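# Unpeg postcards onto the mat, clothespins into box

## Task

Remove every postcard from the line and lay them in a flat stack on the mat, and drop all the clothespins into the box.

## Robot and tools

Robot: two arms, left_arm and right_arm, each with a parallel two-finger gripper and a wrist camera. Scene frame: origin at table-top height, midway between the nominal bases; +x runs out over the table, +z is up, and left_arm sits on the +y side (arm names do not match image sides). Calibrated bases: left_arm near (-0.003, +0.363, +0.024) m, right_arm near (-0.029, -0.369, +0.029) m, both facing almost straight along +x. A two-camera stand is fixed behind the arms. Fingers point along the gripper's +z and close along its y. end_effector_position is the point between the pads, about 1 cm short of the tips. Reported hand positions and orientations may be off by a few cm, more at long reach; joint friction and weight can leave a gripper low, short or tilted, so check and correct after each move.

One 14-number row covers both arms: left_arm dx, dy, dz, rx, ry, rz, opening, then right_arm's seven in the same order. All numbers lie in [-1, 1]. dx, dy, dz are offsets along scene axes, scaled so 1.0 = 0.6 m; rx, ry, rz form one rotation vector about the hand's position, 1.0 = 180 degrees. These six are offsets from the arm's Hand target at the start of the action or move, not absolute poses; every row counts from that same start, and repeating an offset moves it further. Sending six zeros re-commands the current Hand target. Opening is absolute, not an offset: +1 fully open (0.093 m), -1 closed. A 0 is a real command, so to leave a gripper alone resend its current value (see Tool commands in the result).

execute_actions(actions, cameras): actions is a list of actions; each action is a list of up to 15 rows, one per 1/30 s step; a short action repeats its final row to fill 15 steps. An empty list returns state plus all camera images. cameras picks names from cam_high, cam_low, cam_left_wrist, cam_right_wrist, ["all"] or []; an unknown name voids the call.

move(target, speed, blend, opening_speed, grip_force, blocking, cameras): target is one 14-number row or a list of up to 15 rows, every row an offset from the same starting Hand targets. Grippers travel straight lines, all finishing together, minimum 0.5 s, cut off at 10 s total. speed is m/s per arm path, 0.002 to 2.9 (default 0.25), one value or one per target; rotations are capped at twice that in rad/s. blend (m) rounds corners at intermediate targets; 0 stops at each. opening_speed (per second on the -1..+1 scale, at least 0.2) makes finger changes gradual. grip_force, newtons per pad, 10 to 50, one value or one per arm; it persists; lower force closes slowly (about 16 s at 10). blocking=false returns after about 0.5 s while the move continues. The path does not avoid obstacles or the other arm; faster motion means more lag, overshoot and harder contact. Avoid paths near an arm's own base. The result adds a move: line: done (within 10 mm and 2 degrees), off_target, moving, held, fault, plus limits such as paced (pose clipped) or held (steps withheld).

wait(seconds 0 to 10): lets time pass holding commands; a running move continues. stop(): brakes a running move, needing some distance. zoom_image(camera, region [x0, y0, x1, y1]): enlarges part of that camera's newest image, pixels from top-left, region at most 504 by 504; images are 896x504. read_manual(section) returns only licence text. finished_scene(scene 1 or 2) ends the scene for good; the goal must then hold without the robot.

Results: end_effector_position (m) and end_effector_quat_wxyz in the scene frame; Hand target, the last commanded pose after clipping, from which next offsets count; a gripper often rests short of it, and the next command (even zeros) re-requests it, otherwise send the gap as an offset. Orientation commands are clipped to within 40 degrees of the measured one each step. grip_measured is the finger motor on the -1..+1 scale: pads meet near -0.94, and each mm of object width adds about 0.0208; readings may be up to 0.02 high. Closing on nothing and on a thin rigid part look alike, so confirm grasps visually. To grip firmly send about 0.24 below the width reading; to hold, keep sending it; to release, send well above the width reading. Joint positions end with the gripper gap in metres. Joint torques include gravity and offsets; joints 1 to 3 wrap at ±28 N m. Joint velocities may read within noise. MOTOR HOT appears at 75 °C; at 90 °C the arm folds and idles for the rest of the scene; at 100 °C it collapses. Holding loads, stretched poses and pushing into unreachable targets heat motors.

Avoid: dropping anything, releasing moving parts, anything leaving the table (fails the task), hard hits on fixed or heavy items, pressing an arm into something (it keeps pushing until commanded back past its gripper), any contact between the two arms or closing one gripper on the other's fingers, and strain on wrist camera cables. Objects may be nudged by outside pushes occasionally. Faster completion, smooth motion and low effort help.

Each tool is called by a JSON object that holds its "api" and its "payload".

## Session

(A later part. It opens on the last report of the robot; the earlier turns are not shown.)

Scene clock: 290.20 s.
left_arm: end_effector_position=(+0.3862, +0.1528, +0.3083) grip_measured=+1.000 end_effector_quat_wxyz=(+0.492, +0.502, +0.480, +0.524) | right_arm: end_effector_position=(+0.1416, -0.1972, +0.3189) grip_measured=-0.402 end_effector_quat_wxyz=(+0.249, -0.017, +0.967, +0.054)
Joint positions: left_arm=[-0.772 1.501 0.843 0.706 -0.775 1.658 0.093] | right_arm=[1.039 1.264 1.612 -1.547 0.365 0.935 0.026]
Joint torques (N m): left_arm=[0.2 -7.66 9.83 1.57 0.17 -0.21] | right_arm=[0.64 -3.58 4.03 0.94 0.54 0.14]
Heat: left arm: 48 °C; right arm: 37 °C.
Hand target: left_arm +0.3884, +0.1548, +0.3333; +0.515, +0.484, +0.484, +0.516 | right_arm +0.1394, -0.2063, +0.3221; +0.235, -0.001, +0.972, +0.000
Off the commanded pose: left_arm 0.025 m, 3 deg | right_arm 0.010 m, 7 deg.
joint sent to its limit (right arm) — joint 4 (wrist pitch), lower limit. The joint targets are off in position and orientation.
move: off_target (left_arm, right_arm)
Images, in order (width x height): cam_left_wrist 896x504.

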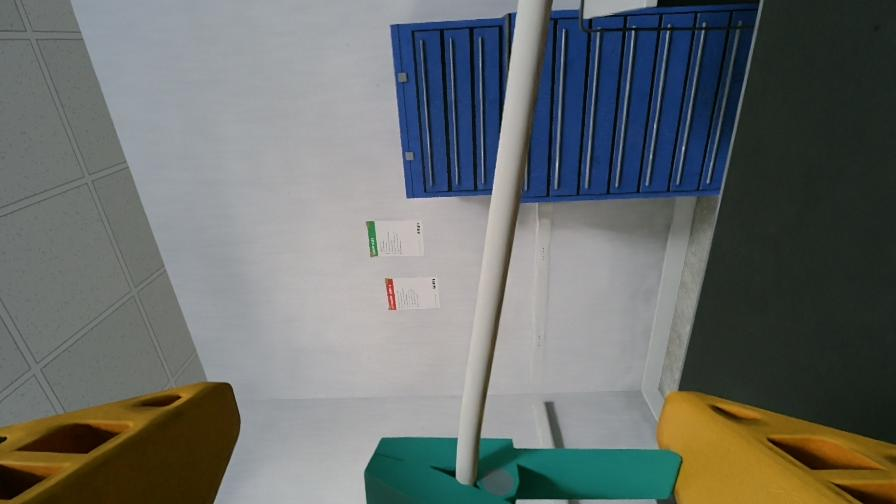

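{"api": "move", "payload": {"target": [[-0.045,0.006,0.0,0,0,0,1,0,0,0,0,0,0,-0.4]], "speed": [0.06], "cameras": ["cam_left_wrist","cam_low"]}}

Scene clock: 291.57 s.
left_arm: end_effector_position=(+0.3654, +0.1535, +0.3354) grip_measured=+1.000 end_effector_quat_wxyz=(+0.518, +0.481, +0.479, +0.520) | right_arm: end_effector_position=(+0.1416, -0.1972, +0.3189) grip_measured=-0.402 end_effector_quat_wxyz=(+0.249, -0.017, +0.967, +0.054)
Joint positions: left_arm=[-0.815 1.415 0.831 0.699 -0.806 1.658 0.093] | right_arm=[1.039 1.264 1.612 -1.547 0.365 0.935 0.026]
Joint torques (N m): left_arm=[-0.7 -6.91 5.24 1.49 -0.08 -0.15] | right_arm=[0.64 -3.56 4 0.94 0.54 0.14]
Heat: left arm: 48 °C; right arm: 37 °C.
Hand target: left_arm +0.3614, +0.1584, +0.3333; +0.515, +0.484, +0.484, +0.516 | right_arm +0.1394, -0.2063, +0.3221; +0.235, -0.001, +0.972, +0.000
Off the commanded pose: left_arm 0.007 m, 1 deg | right_arm 0.010 m, 7 deg.
joint sent to its limit (right arm) — joint 4 (wrist pitch), lower limit. The joint targets are off in position and orientation.
move: off_target (right_arm)
Images, in order (width x height): cam_low 896x504, cam_left_wrist 896x504.

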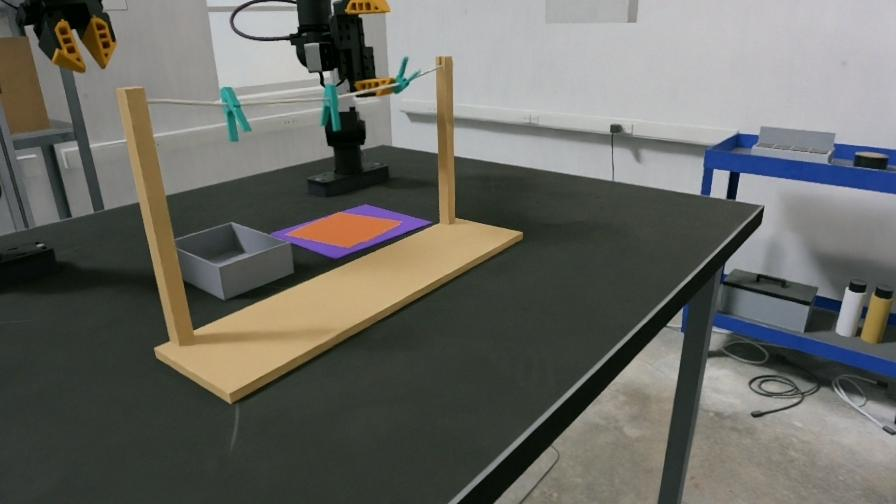

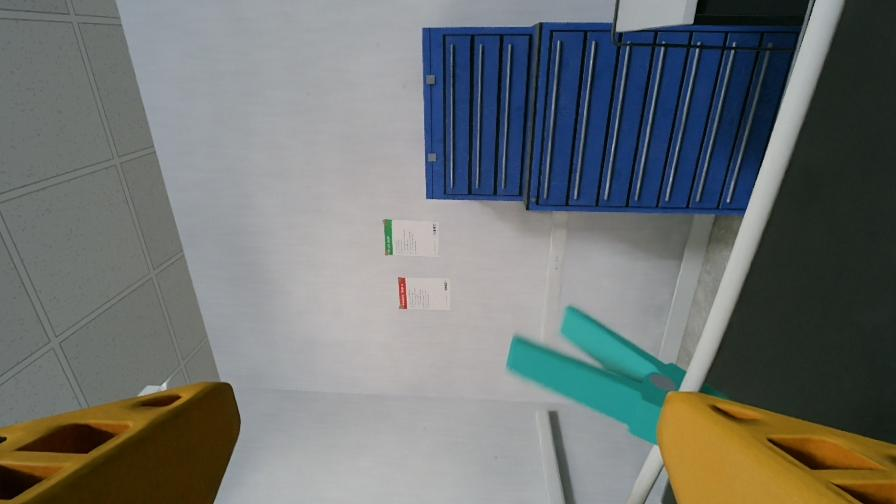

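{"api": "move", "payload": {"target": [[-0.125,-0.01,0.0,0,0,0,1,0,0,0,0,0,0,-0.4],[-0.125,-0.01,-0.065,0,0,0,1,0,0,0,0,0,0,-0.4]], "speed": 0.12}}

{"api": "wait", "payload": {"seconds": 2.5, "cameras": ["cam_left_wrist","cam_low"]}}

Scene clock: 294.80 s.
left_arm: end_effector_position=(+0.2867, +0.1507, +0.2893) grip_measured=+1.000 end_effector_quat_wxyz=(+0.496, +0.506, +0.477, +0.520) | right_arm: end_effector_position=(+0.1416, -0.1972, +0.3189) grip_measured=-0.402 end_effector_quat_wxyz=(+0.249, -0.017, +0.967, +0.054)
Joint positions: left_arm=[-1.057 1.279 0.579 0.765 -1.045 1.681 0.093] | right_arm=[1.039 1.264 1.612 -1.547 0.365 0.935 0.026]
Joint torques (N m): left_arm=[-0.87 -2.77 5.15 2.38 -0.11 0.01] | right_arm=[0.62 -3.54 4.07 0.93 0.55 0.14]
Heat: left arm: 48 °C; right arm: 37 °C.
Hand target: left_arm +0.2864, +0.1524, +0.2943; +0.515, +0.484, +0.484, +0.516 | right_arm +0.1394, -0.2063, +0.3221; +0.235, -0.001, +0.972, +0.000
Off the commanded pose: left_arm 0.005 m, 3 deg | right_arm 0.010 m, 7 deg.
joint sent to its limit (right arm) — joint 4 (wrist pitch), lower limit. The joint targets are off in position and orientation.
move: off_target (left_arm, right_arm)

Scene clock: 297.30 s.
left_arm: end_effector_position=(+0.2867, +0.1507, +0.2893) grip_measured=+1.000 end_effector_quat_wxyz=(+0.496, +0.506, +0.477, +0.520) | right_arm: end_effector_position=(+0.1416, -0.1972, +0.3189) grip_measured=-0.402 end_effector_quat_wxyz=(+0.249, -0.017, +0.967, +0.054)
Joint positions: left_arm=[-1.057 1.279 0.579 0.765 -1.045 1.681 0.093] | right_arm=[1.039 1.264 1.612 -1.547 0.365 0.935 0.026]
Joint torques (N m): left_arm=[-0.81 -2.73 5.18 2.38 -0.09 0.02] | right_arm=[0.66 -3.62 3.97 0.94 0.54 0.14]
Heat: left arm: 48 °C; right arm: 37 °C.
Hand target: left_arm +0.2864, +0.1524, +0.2943; +0.515, +0.484, +0.484, +0.516 | right_arm +0.1394, -0.2063, +0.3221; +0.235, -0.001, +0.972, +0.000
Tool commands: left_gripper/opening=+1.0 right_gripper/opening=-0.4
Off the commanded pose: left_arm 0.005 m, 3 deg | right_arm 0.010 m, 7 deg.
wait: 2.50 s; at rest by 0.17 s
Images, in order (width x height): cam_low 896x504, cam_left_wrist 896x504.

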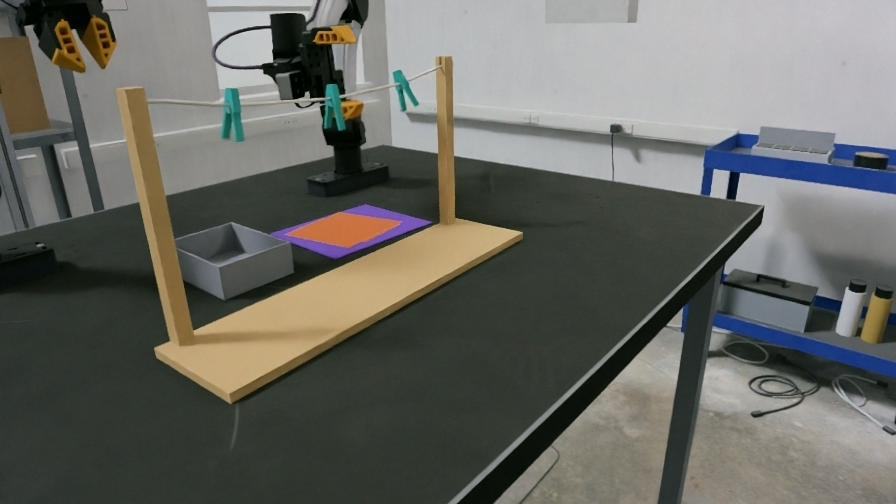

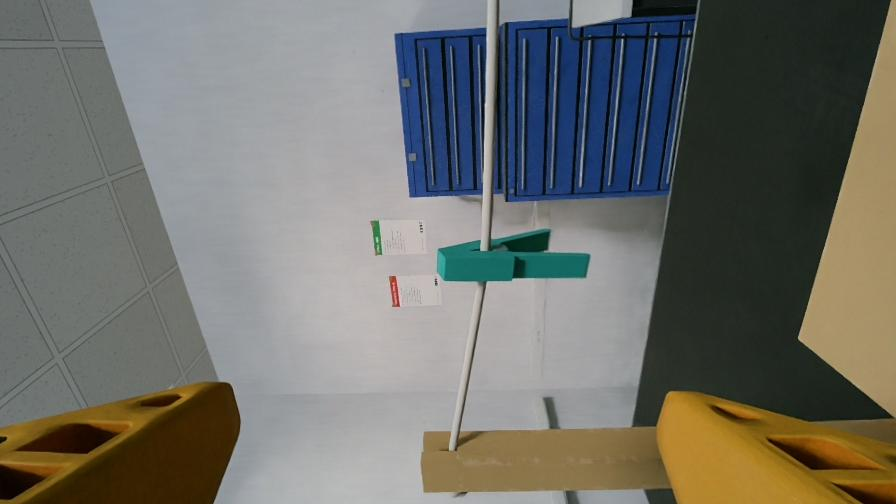

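{"api": "move", "payload": {"target": [[0.02,0.01,-0.055,-0.5,0.015,-0.016,1,0,0,0,0,0,0,-0.4]], "speed": 0.25, "cameras": ["cam_left_wrist","cam_low"]}}

Scene clock: 303.53 s.
left_arm: end_effector_position=(+0.2963, +0.1547, +0.2614) grip_measured=+1.000 end_effector_quat_wxyz=(+0.704, +0.017, +0.710, +0.013) | right_arm: end_effector_position=(+0.1416, -0.1972, +0.3189) grip_measured=-0.402 end_effector_quat_wxyz=(+0.249, -0.017, +0.967, +0.054)
Joint positions: left_arm=[-1.016 1.323 0.542 0.765 -1.005 0.029 0.093] | right_arm=[1.039 1.264 1.612 -1.547 0.365 0.935 0.026]
Joint torques (N m): left_arm=[0.23 -3.15 4.97 2.02 0.09 -0.17] | right_arm=[0.65 -3.56 4.01 0.93 0.55 0.15]
Heat: left arm: 49 °C; right arm: 37 °C.
Hand target: left_arm +0.2984, +0.1584, +0.2613; +0.708, +0.000, +0.707, +0.001 | right_arm +0.1394, -0.2063, +0.3221; +0.235, -0.001, +0.972, +0.000
Off the commanded pose: left_arm 0.004 m, 2 deg | right_arm 0.010 m, 7 deg.
joint sent to its limit (right arm) — joint 4 (wrist pitch), lower limit. The joint targets are off in position and orientation.
move: off_target (right_arm)
Images, in order (width x height): cam_low 896x504, cam_left_wrist 896x504.

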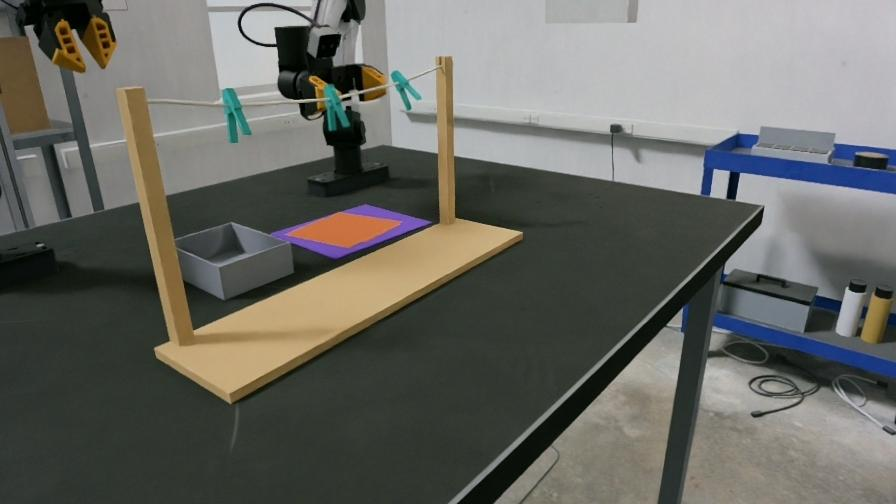

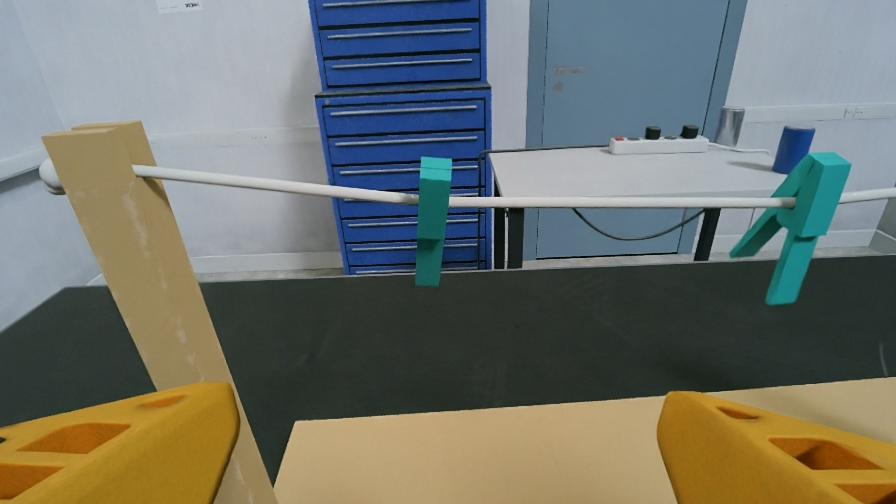

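{"api": "move", "payload": {"target": [[0.165,-0.004,0.01,0,0,0,1,0,0,0,0,0,0,-0.4]], "speed": 0.12, "cameras": ["cam_left_wrist","cam_low"]}}

Scene clock: 305.50 s.
left_arm: end_effector_position=(+0.3907, +0.1632, +0.2444) grip_measured=+1.000 end_effector_quat_wxyz=(+0.686, +0.025, +0.726, +0.030) | right_arm: end_effector_position=(+0.1416, -0.1972, +0.3189) grip_measured=-0.402 end_effector_quat_wxyz=(+0.249, -0.017, +0.967, +0.054)
Joint positions: left_arm=[-0.737 1.573 0.733 0.765 -0.74 0.027 0.093] | right_arm=[1.039 1.264 1.612 -1.547 0.365 0.935 0.026]
Joint torques (N m): left_arm=[0.01 -4.68 9.36 2.29 0.06 -0.15] | right_arm=[0.62 -3.58 4 0.93 0.55 0.15]
Heat: left arm: 49 °C; right arm: 37 °C.
Hand target: left_arm +0.3974, +0.1560, +0.2673; +0.708, +0.000, +0.707, +0.001 | right_arm +0.1394, -0.2063, +0.3221; +0.235, -0.001, +0.972, +0.000
Off the commanded pose: left_arm 0.025 m, 6 deg | right_arm 0.010 m, 7 deg.
joint sent to its limit (right arm) — joint 4 (wrist pitch), lower limit. The joint targets are off in position and orientation.
move: off_target (left_arm, right_arm)
Images, in order (width x height): cam_low 896x504, cam_left_wrist 896x504.

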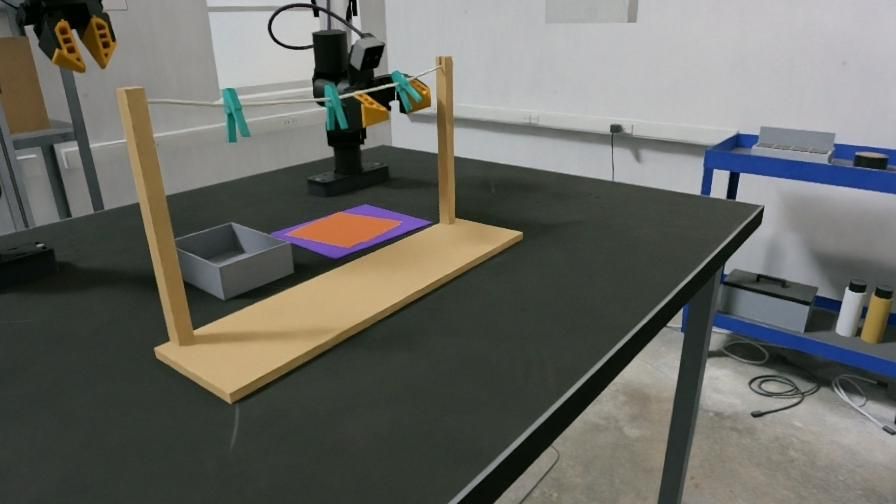

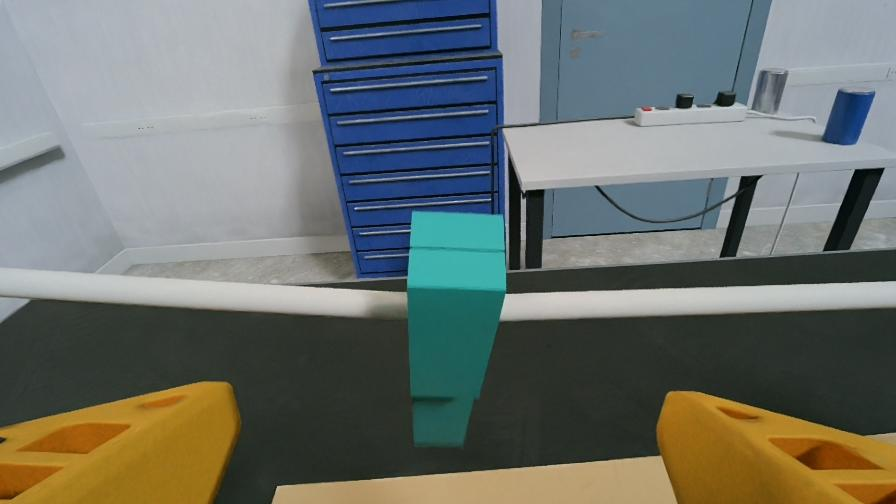

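{"api": "move", "payload": {"target": [[0.015,-0.003,0.018,0,0,0,1,0,0,0,0,0,0,-0.4],[0.015,-0.003,0.018,0,0,0,-1,0,0,0,0,0,0,-0.4]], "speed": 0.12, "grip_force": [25,50], "cameras": ["cam_left_wrist","cam_low"]}}

Scene clock: 311.63 s.
left_arm: end_effector_position=(+0.3979, +0.1559, +0.2645) grip_measured=-0.458 end_effector_quat_wxyz=(+0.700, +0.015, +0.714, +0.017) | right_arm: end_effector_position=(+0.1416, -0.1972, +0.3189) grip_measured=-0.402 end_effector_quat_wxyz=(+0.249, -0.017, +0.967, +0.054)
Joint positions: left_arm=[-0.737 1.582 0.791 0.765 -0.735 0.027 0.023] | right_arm=[1.039 1.264 1.612 -1.547 0.365 0.935 0.026]
Joint velocities: left_arm=[0.007 0.002 -0.002 -0.037 -0.081 0.037 -0.014] | right_arm=[within noise]
Joint torques (N m): left_arm=[0.36 -4.9 9.37 1.83 0.07 -0.14] | right_arm=[0.69 -3.56 4.03 0.92 0.55 0.15]
Heat: left arm: 49 °C; right arm: 37 °C.
Hand target: left_arm +0.4064, +0.1542, +0.2781; +0.708, +0.000, +0.707, +0.001 | right_arm +0.1394, -0.2063, +0.3221; +0.235, -0.001, +0.972, +0.000
Off the commanded pose: left_arm 0.016 m, 3 deg | right_arm 0.010 m, 7 deg.
joint sent to its limit (right arm) — joint 4 (wrist pitch), lower limit.
grip_force (N): 25, 50
move: moving (left_arm; no rest 5 s after target 2's new opening was sent), off_target (right_arm); target 2's new opening was sent with left_arm's hand 0.016 m and 3 deg from that target
Images, in order (width x height): cam_low 896x504, cam_left_wrist 896x504.

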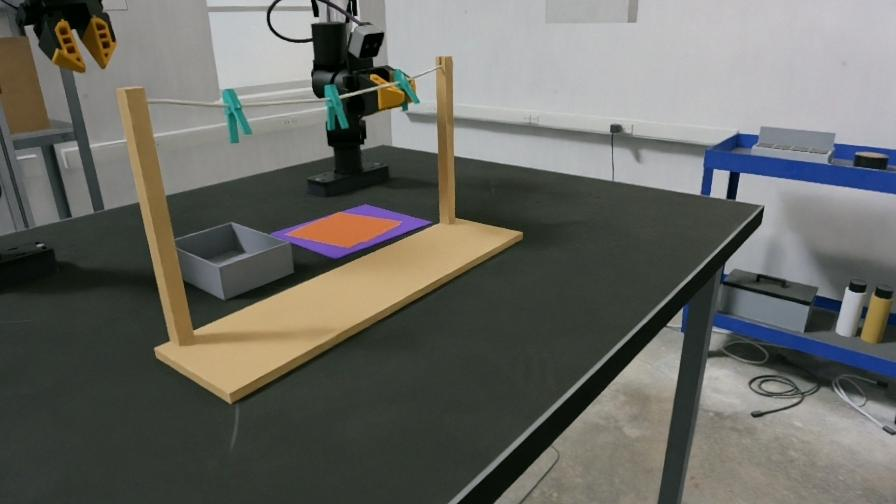

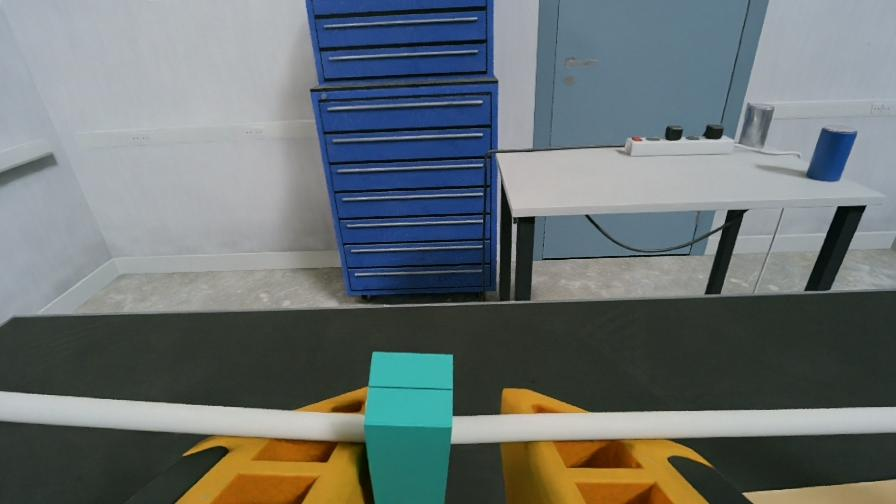

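{"api": "move", "payload": {"target": [[0,0,0,0,0,0,-1,0,0,0,0,0,0,-0.4]], "grip_force": [40,50], "cameras": ["cam_left_wrist","cam_low"]}}

Scene clock: 313.27 s.
left_arm: end_effector_position=(+0.4008, +0.1615, +0.2645) grip_measured=-0.837 end_effector_quat_wxyz=(+0.700, +0.010, +0.714, +0.022) | right_arm: end_effector_position=(+0.1416, -0.1972, +0.3189) grip_measured=-0.402 end_effector_quat_wxyz=(+0.249, -0.017, +0.967, +0.054)
Joint positions: left_arm=[-0.723 1.582 0.791 0.765 -0.735 0.027 0.005] | right_arm=[1.039 1.264 1.612 -1.547 0.365 0.935 0.026]
Joint torques (N m): left_arm=[0.13 -4.9 9.36 1.83 0.09 -0.14] | right_arm=[0.58 -3.55 4.04 0.92 0.54 0.14]
Heat: left arm: 49 °C; right arm: 37 °C.
Hand target: left_arm +0.4064, +0.1542, +0.2781; +0.708, +0.000, +0.707, +0.001 | right_arm +0.1394, -0.2063, +0.3221; +0.235, -0.001, +0.972, +0.000
Off the commanded pose: left_arm 0.016 m, 3 deg | right_arm 0.010 m, 7 deg.
joint sent to its limit (right arm) — joint 4 (wrist pitch), lower limit. The joint targets are off in position and orientation.
grip_force (N): 40, 50
move: off_target (left_arm, right_arm)
Images, in order (width x height): cam_low 896x504, cam_left_wrist 896x504.

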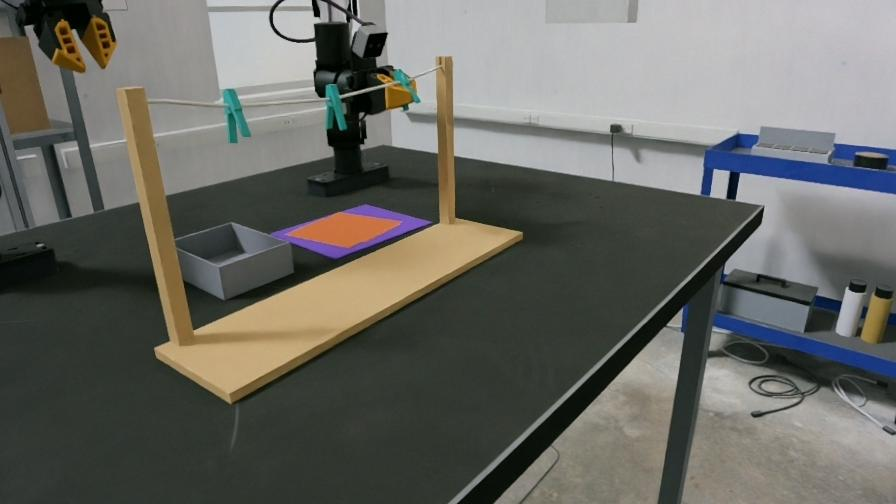

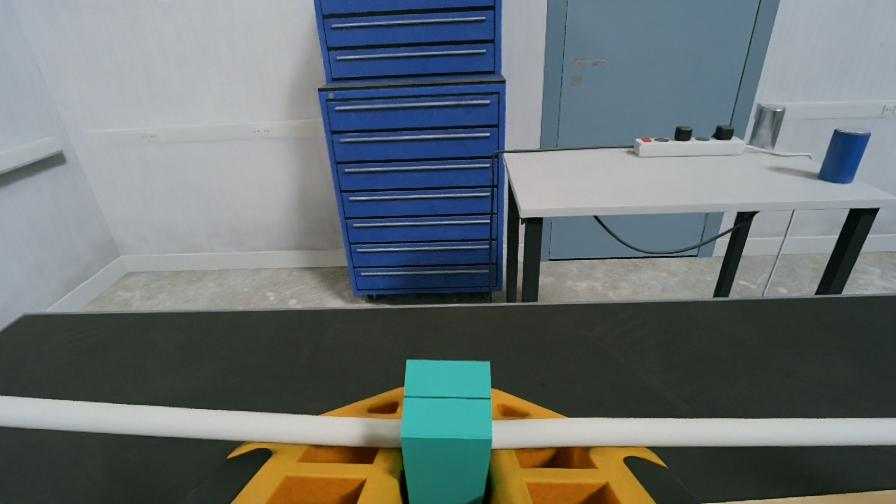

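{"api": "move", "payload": {"target": [[-0.01,0,-0.06,0,0,0,-1,0,0,0,0,0,0,-0.4]], "speed": 0.05, "grip_force": [50,50], "cameras": ["cam_left_wrist","cam_low"]}}

Scene clock: 314.97 s.
left_arm: end_effector_position=(+0.4035, +0.1620, +0.2534) grip_measured=-0.875 end_effector_quat_wxyz=(+0.712, -0.008, +0.702, +0.014) | right_arm: end_effector_position=(+0.1416, -0.1972, +0.3189) grip_measured=-0.402 end_effector_quat_wxyz=(+0.249, -0.017, +0.967, +0.054)
Joint positions: left_arm=[-0.722 1.645 0.76 0.904 -0.748 0.021 0.003] | right_arm=[1.039 1.264 1.612 -1.547 0.365 0.935 0.026]
Joint torques (N m): left_arm=[-1.16 -4.4 4.05 2.02 0.11 -0.09] | right_arm=[0.61 -3.55 3.99 0.93 0.56 0.15]
Heat: left arm: 49 °C; right arm: 37 °C.
Hand target: left_arm +0.4004, +0.1542, +0.2421; +0.708, +0.000, +0.707, +0.001 | right_arm +0.1394, -0.2063, +0.3221; +0.235, -0.001, +0.972, +0.000
Off the commanded pose: left_arm 0.014 m, 2 deg | right_arm 0.010 m, 7 deg.
joint sent to its limit (right arm) — joint 4 (wrist pitch), lower limit. The joint targets are off in position and orientation.
move: off_target (left_arm, right_arm)
Images, in order (width x height): cam_low 896x504, cam_left_wrist 896x504.

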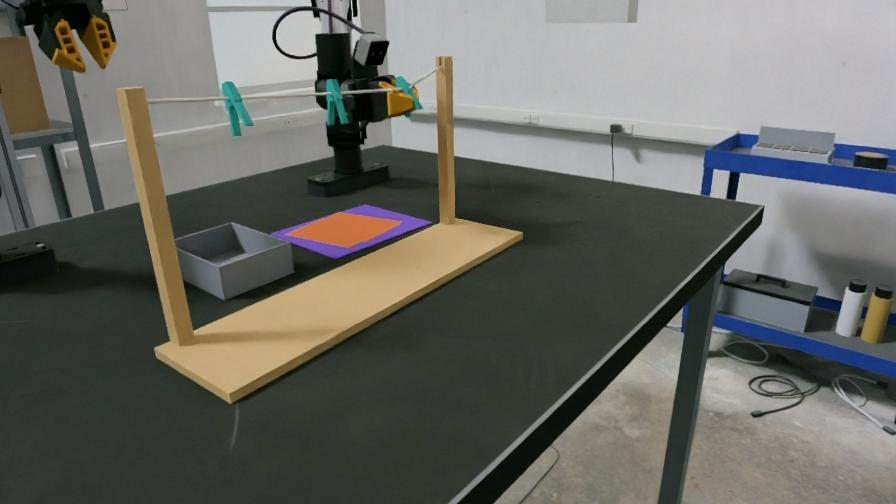

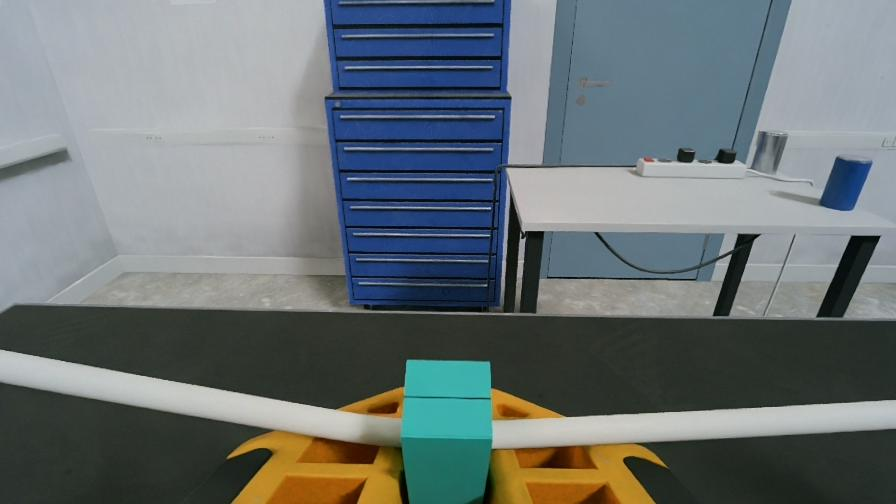

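{"api": "move", "payload": {"target": [[-0.01,0.01,-0.06,0,0,0,-1,0,0,0,0,0,0,-0.4]], "speed": 0.04, "cameras": ["cam_left_wrist","cam_low"]}}

Scene clock: 316.73 s.
left_arm: end_effector_position=(+0.3934, +0.1595, +0.2508) grip_measured=-0.875 end_effector_quat_wxyz=(+0.747, -0.026, +0.664, -0.032) | right_arm: end_effector_position=(+0.1416, -0.1972, +0.3189) grip_measured=-0.402 end_effector_quat_wxyz=(+0.249, -0.017, +0.967, +0.054)
Joint positions: left_arm=[-0.732 1.708 0.674 1.19 -0.717 0.021 0.003] | right_arm=[1.039 1.264 1.612 -1.547 0.365 0.935 0.026]
Joint torques (N m): left_arm=[-0.91 -3.11 2.09 1.05 -0.05 -0.04] | right_arm=[0.69 -3.56 3.99 0.93 0.53 0.14]
Heat: left arm: 49 °C; right arm: 37 °C.
Hand target: left_arm +0.3944, +0.1602, +0.2061; +0.708, +0.000, +0.707, +0.001 | right_arm +0.1394, -0.2063, +0.3221; +0.235, -0.001, +0.972, +0.000
Off the commanded pose: left_arm 0.045 m, 8 deg | right_arm 0.010 m, 7 deg.
joint sent to its limit (right arm) — joint 4 (wrist pitch), lower limit. The joint targets are off in position and orientation.
move: off_target (left_arm, right_arm)
Images, in order (width x height): cam_low 896x504, cam_left_wrist 896x504.

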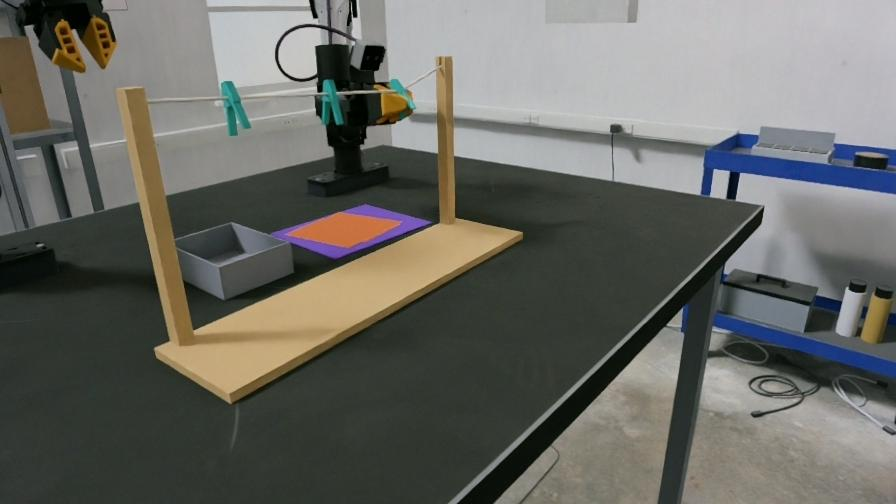

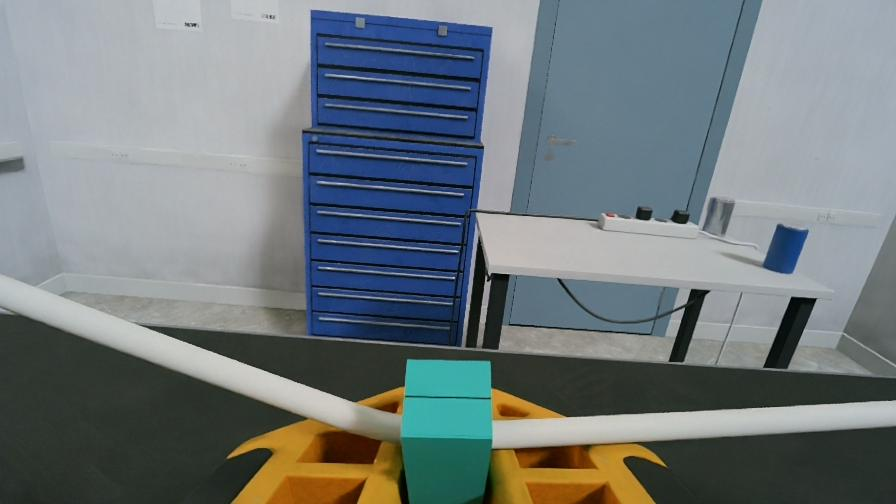

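{"api": "move", "payload": {"target": [[0,0,0.085,0,0,0,-1,0,0,0,0,0,0,-0.4],[-0.05,0,0.105,0,0,0,-1,0,0,0,0,0,0,-0.4],[-0.079,0,0.145,0,0,0,-1,0,0,0,0,0,0,-0.4],[-0.079,0,0.176,0,0,0,-1,0,0,0,0,0,0,-0.4]], "speed": 0.06, "blend": [0.01,0.01,0.01,0], "grip_force": [25,50], "cameras": ["cam_left_wrist","cam_low"]}}

Scene clock: 320.27 s.
left_arm: end_effector_position=(+0.3498, +0.1619, +0.2859) grip_measured=-0.847 end_effector_quat_wxyz=(+0.696, +0.020, +0.717, +0.018) | right_arm: end_effector_position=(+0.1416, -0.1972, +0.3189) grip_measured=-0.402 end_effector_quat_wxyz=(+0.249, -0.017, +0.967, +0.054)
Joint positions: left_arm=[-0.835 1.374 0.714 0.616 -0.826 0.021 0.005] | right_arm=[1.039 1.264 1.612 -1.547 0.365 0.935 0.026]
Joint torques (N m): left_arm=[-1.03 -6.63 10.03 1.58 -0.23 -0.07] | right_arm=[0.65 -3.56 4 0.95 0.54 0.15]
Heat: left arm: 48 °C; right arm: 37 °C.
Hand target: left_arm +0.3470, +0.1602, +0.3117; +0.708, +0.000, +0.707, +0.001 | right_arm +0.1394, -0.2063, +0.3221; +0.235, -0.001, +0.972, +0.000
Off the commanded pose: left_arm 0.026 m, 3 deg | right_arm 0.010 m, 7 deg.
joint sent to its limit (right arm) — joint 4 (wrist pitch), lower limit. The joint targets are off in position and orientation.
grip_force (N): 25, 50
move: off_target (left_arm, right_arm); blend cut to 0.0093 m at target 3
Images, in order (width x height): cam_low 896x504, cam_left_wrist 896x504.

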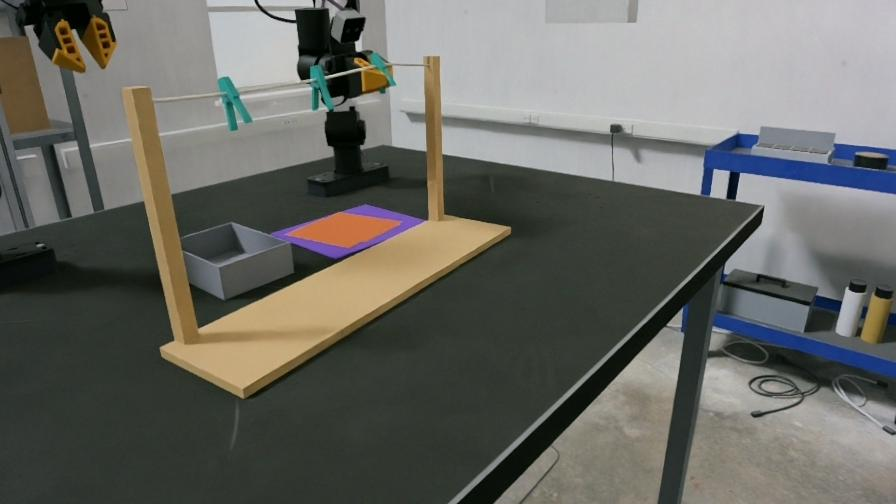

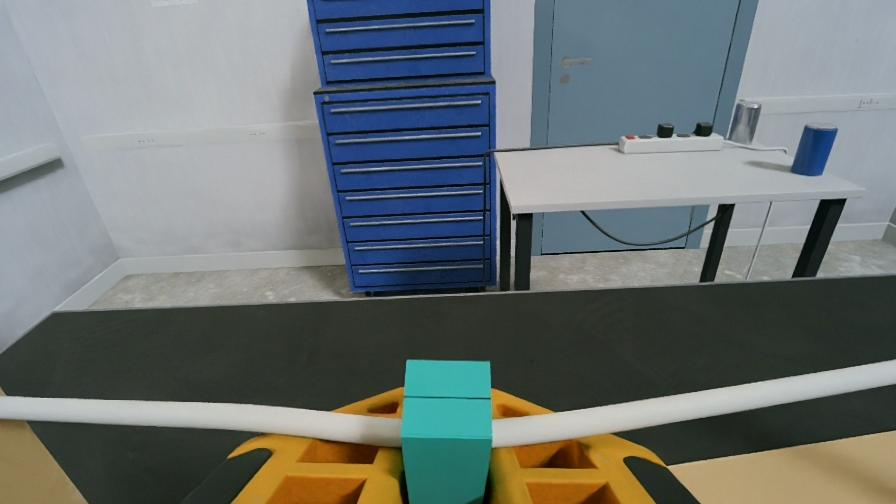

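{"api": "move", "payload": {"target": [[0.02,0,-0.04,0,0.5,0,-1,0,0,0,0,0,0,-0.4]], "speed": 0.2, "grip_force": [40,50], "cameras": ["cam_left_wrist","cam_low"]}}

Scene clock: 326.57 s.
left_arm: end_effector_position=(+0.3581, +0.1593, +0.2802) grip_measured=-0.847 end_effector_quat_wxyz=(+0.141, -0.006, +0.987, -0.077) | right_arm: end_effector_position=(+0.1416, -0.1972, +0.3189) grip_measured=-0.402 end_effector_quat_wxyz=(+0.249, -0.017, +0.967, +0.054)
Joint positions: left_arm=[-0.524 1.96 2.251 -1.539 -0.007 -0.528 0.005] | right_arm=[1.039 1.264 1.612 -1.547 0.365 0.935 0.026]
Joint torques (N m): left_arm=[0.18 -6.89 8.46 0.68 0.06 0.23] | right_arm=[0.62 -3.56 4.03 0.94 0.53 0.16]
Heat: left arm: 47 °C; right arm: 37 °C.
Hand target: left_arm +0.3590, +0.1602, +0.2877; +0.001, +0.001, +1.000, +0.000 | right_arm +0.1394, -0.2063, +0.3221; +0.235, -0.001, +0.972, +0.000
Off the commanded pose: left_arm 0.008 m, 18 deg | right_arm 0.010 m, 7 deg.
joint sent to its limit (left arm) — joint 4 (wrist pitch), lower limit. The joint targets are off in position and orientation.
joint sent to its limit (right arm) — joint 4 (wrist pitch), lower limit. The joint targets are off in position and orientation.
grip_force (N): 40, 50
move: off_target (left_arm, right_arm)
Images, in order (width x height): cam_low 896x504, cam_left_wrist 896x504.

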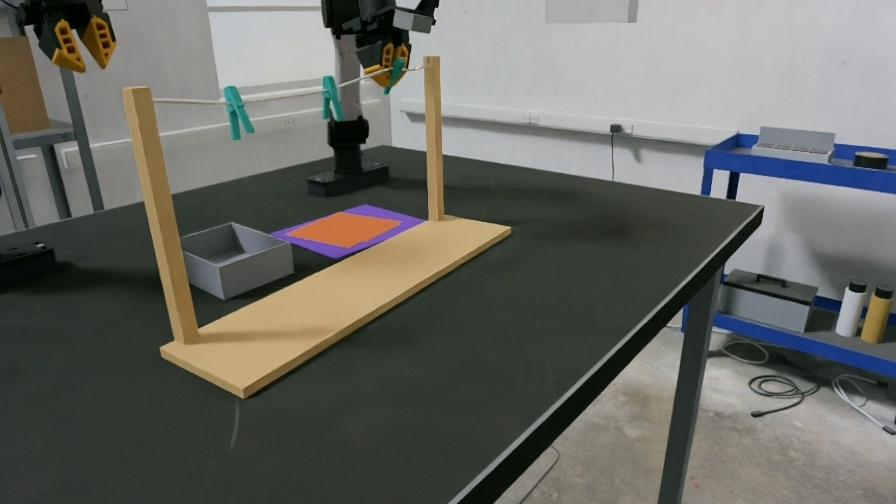

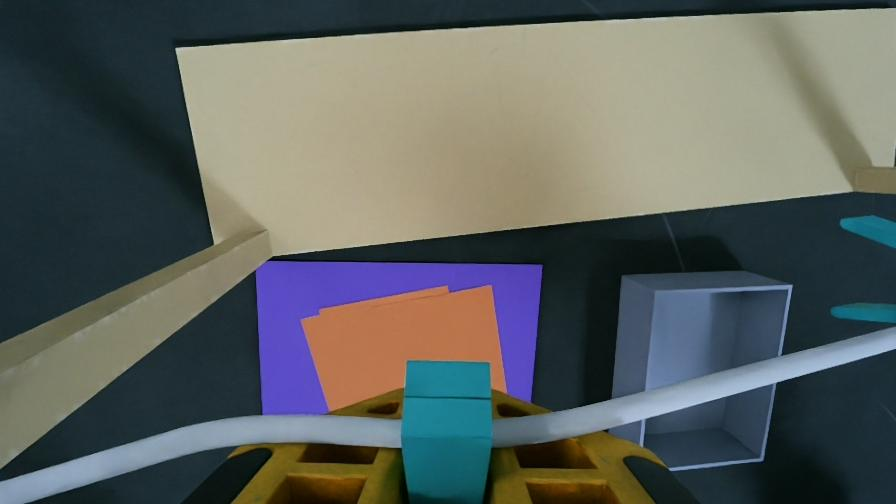

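{"api": "move", "payload": {"target": [[0.0,0,0,0,0,0,-0.4,0,0,0,0,0,0,-0.4]], "speed": 0.2, "grip_force": [50,50], "cameras": ["cam_left_wrist","cam_low"]}}

{"api": "wait", "payload": {"seconds": 0.5, "cameras": ["cam_left_wrist","cam_low"]}}

Scene clock: 327.70 s.
left_arm: end_effector_position=(+0.3569, +0.1579, +0.2801) grip_measured=-0.402 end_effector_quat_wxyz=(+0.139, -0.004, +0.987, -0.079) | right_arm: end_effector_position=(+0.1416, -0.1972, +0.3189) grip_measured=-0.402 end_effector_quat_wxyz=(+0.249, -0.017, +0.967, +0.054)
Joint positions: left_arm=[-0.527 1.96 2.251 -1.541 -0.004 -0.528 0.026] | right_arm=[1.039 1.264 1.612 -1.547 0.365 0.935 0.026]
Joint torques (N m): left_arm=[0.13 -6.93 8.42 0.69 0.04 0.23] | right_arm=[0.64 -3.55 4.04 0.93 0.55 0.15]
Heat: left arm: 47 °C; right arm: 37 °C.
Hand target: left_arm +0.3590, +0.1602, +0.2877; +0.001, +0.001, +1.000, +0.000 | right_arm +0.1394, -0.2063, +0.3221; +0.235, -0.001, +0.972, +0.000
Off the commanded pose: left_arm 0.008 m, 18 deg | right_arm 0.010 m, 7 deg.
joint sent to its limit (left arm) — joint 4 (wrist pitch), lower limit. The joint targets are off in position and orientation.
joint sent to its limit (right arm) — joint 4 (wrist pitch), lower limit. The joint targets are off in position and orientation.
move: off_target (left_arm, right_arm)
Images, in order (width x height): cam_low 896x504, cam_left_wrist 896x504.

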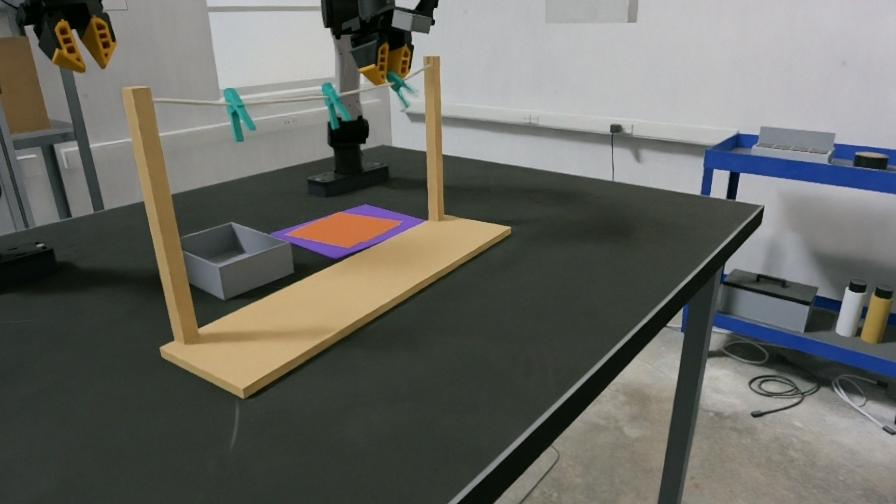

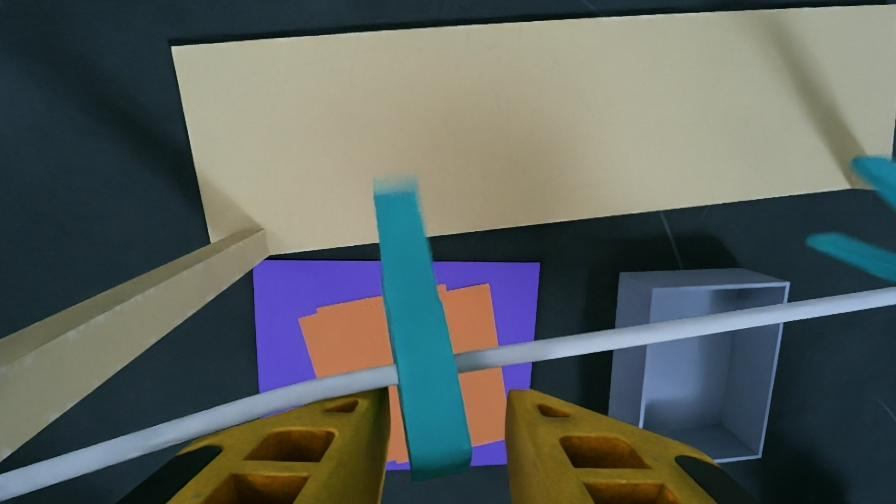

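Scene clock: 328.20 s.
left_arm: end_effector_position=(+0.3569, +0.1579, +0.2801) grip_measured=-0.402 end_effector_quat_wxyz=(+0.139, -0.004, +0.987, -0.079) | right_arm: end_effector_position=(+0.1416, -0.1972, +0.3189) grip_measured=-0.402 end_effector_quat_wxyz=(+0.249, -0.017, +0.967, +0.054)
Joint positions: left_arm=[-0.527 1.96 2.251 -1.541 -0.004 -0.528 0.026] | right_arm=[1.039 1.264 1.612 -1.547 0.365 0.935 0.026]
Joint torques (N m): left_arm=[0.21 -6.93 8.51 0.69 0.05 0.25] | right_arm=[0.59 -3.58 3.97 0.93 0.53 0.15]
Heat: left arm: 47 °C; right arm: 37 °C.
Hand target: left_arm +0.3590, +0.1602, +0.2877; +0.001, +0.001, +1.000, +0.000 | right_arm +0.1394, -0.2063, +0.3221; +0.235, -0.001, +0.972, +0.000
Tool commands: left_gripper/opening=-0.4 right_gripper/opening=-0.4
Off the commanded pose: left_arm 0.008 m, 18 deg | right_arm 0.010 m, 7 deg.
wait: 0.50 s; at rest by 0.17 s
Images, in order (width x height): cam_low 896x504, cam_left_wrist 896x504.

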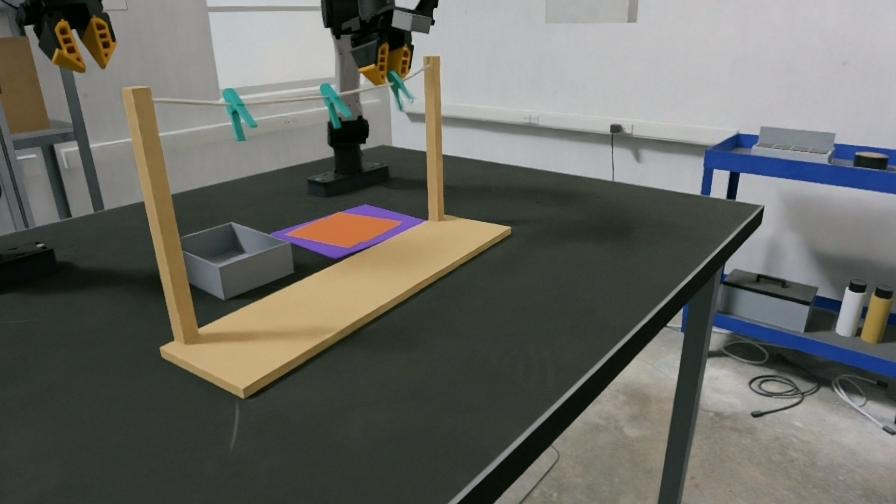

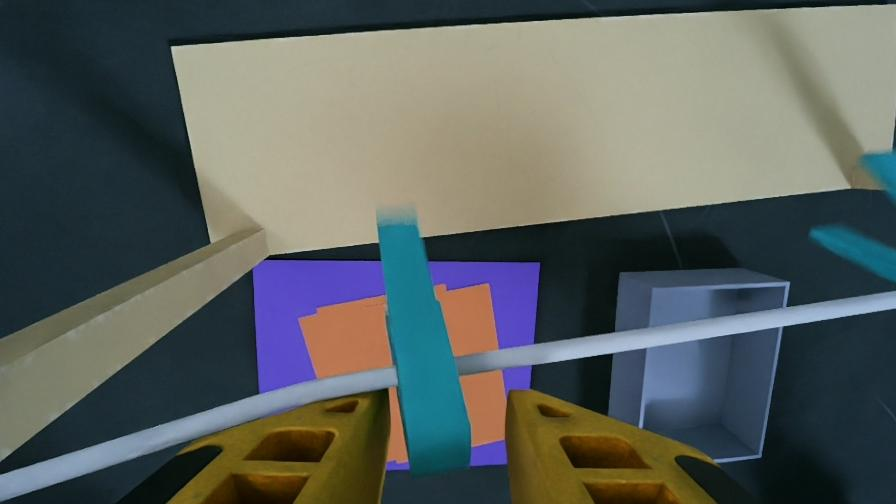

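{"api": "move", "payload": {"target": [[-0.01,0,0.1,0,0,0,-0.4,0,0,0,0,0,0,-0.4],[-0.1,0,0.06,0,-0.5,0,0.2,0,0,0,0,0,0,-0.4],[-0.1,0,-0.03,0,-0.57,0,0.2,0,0,0,0,0,0,-0.4]], "speed": 0.25, "blend": [0.01,0.02,0], "cameras": ["cam_left_wrist","cam_low"]}}

Scene clock: 337.37 s.
left_arm: end_effector_position=(+0.2998, +0.1554, +0.2573) grip_measured=+0.198 end_effector_quat_wxyz=(+0.761, +0.023, +0.648, +0.025) | right_arm: end_effector_position=(+0.1416, -0.1972, +0.3189) grip_measured=-0.402 end_effector_quat_wxyz=(+0.249, -0.017, +0.967, +0.054)
Joint positions: left_arm=[-0.996 1.549 0.441 1.394 -0.969 0.305 0.055] | right_arm=[1.039 1.264 1.612 -1.547 0.365 0.935 0.026]
Joint torques (N m): left_arm=[0.17 -3.55 3.85 2.58 0.33 0.15] | right_arm=[0.68 -3.51 4.05 0.93 0.55 0.14]
Heat: left arm: 47 °C; right arm: 37 °C.
Hand target: left_arm +0.2990, +0.1602, +0.2697; +0.781, +0.000, +0.625, +0.001 | right_arm +0.1394, -0.2063, +0.3221; +0.235, -0.001, +0.972, +0.000
Off the commanded pose: left_arm 0.013 m, 5 deg | right_arm 0.010 m, 7 deg.
joint sent to its limit (right arm) — joint 4 (wrist pitch), lower limit. The joint targets are off in position and orientation.
move: off_target (left_arm, right_arm); blend cut to 0 m at target 2; target 2's new opening was sent with left_arm's hand 0.008 m and 4 deg from that target
Images, in order (width x height): cam_low 896x504, cam_left_wrist 896x504.

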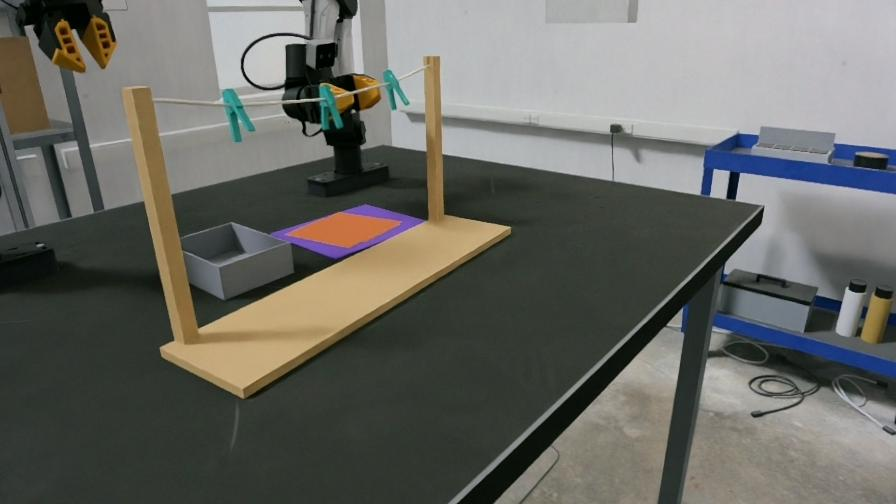

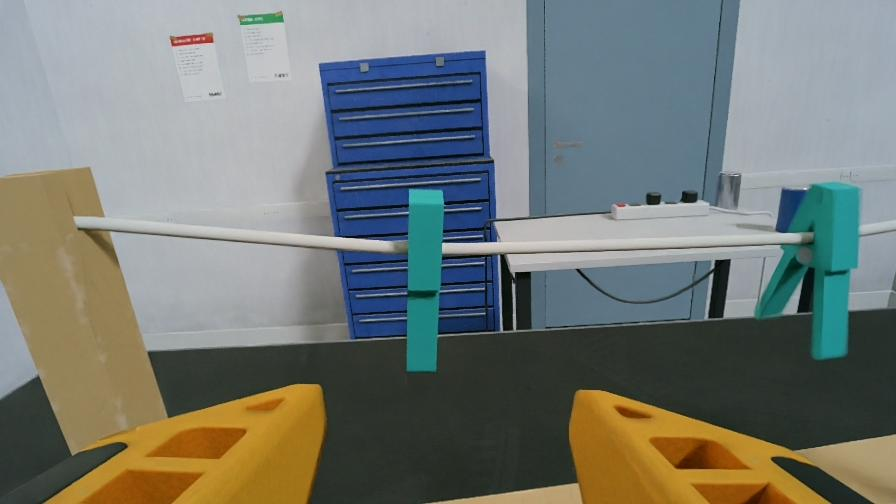

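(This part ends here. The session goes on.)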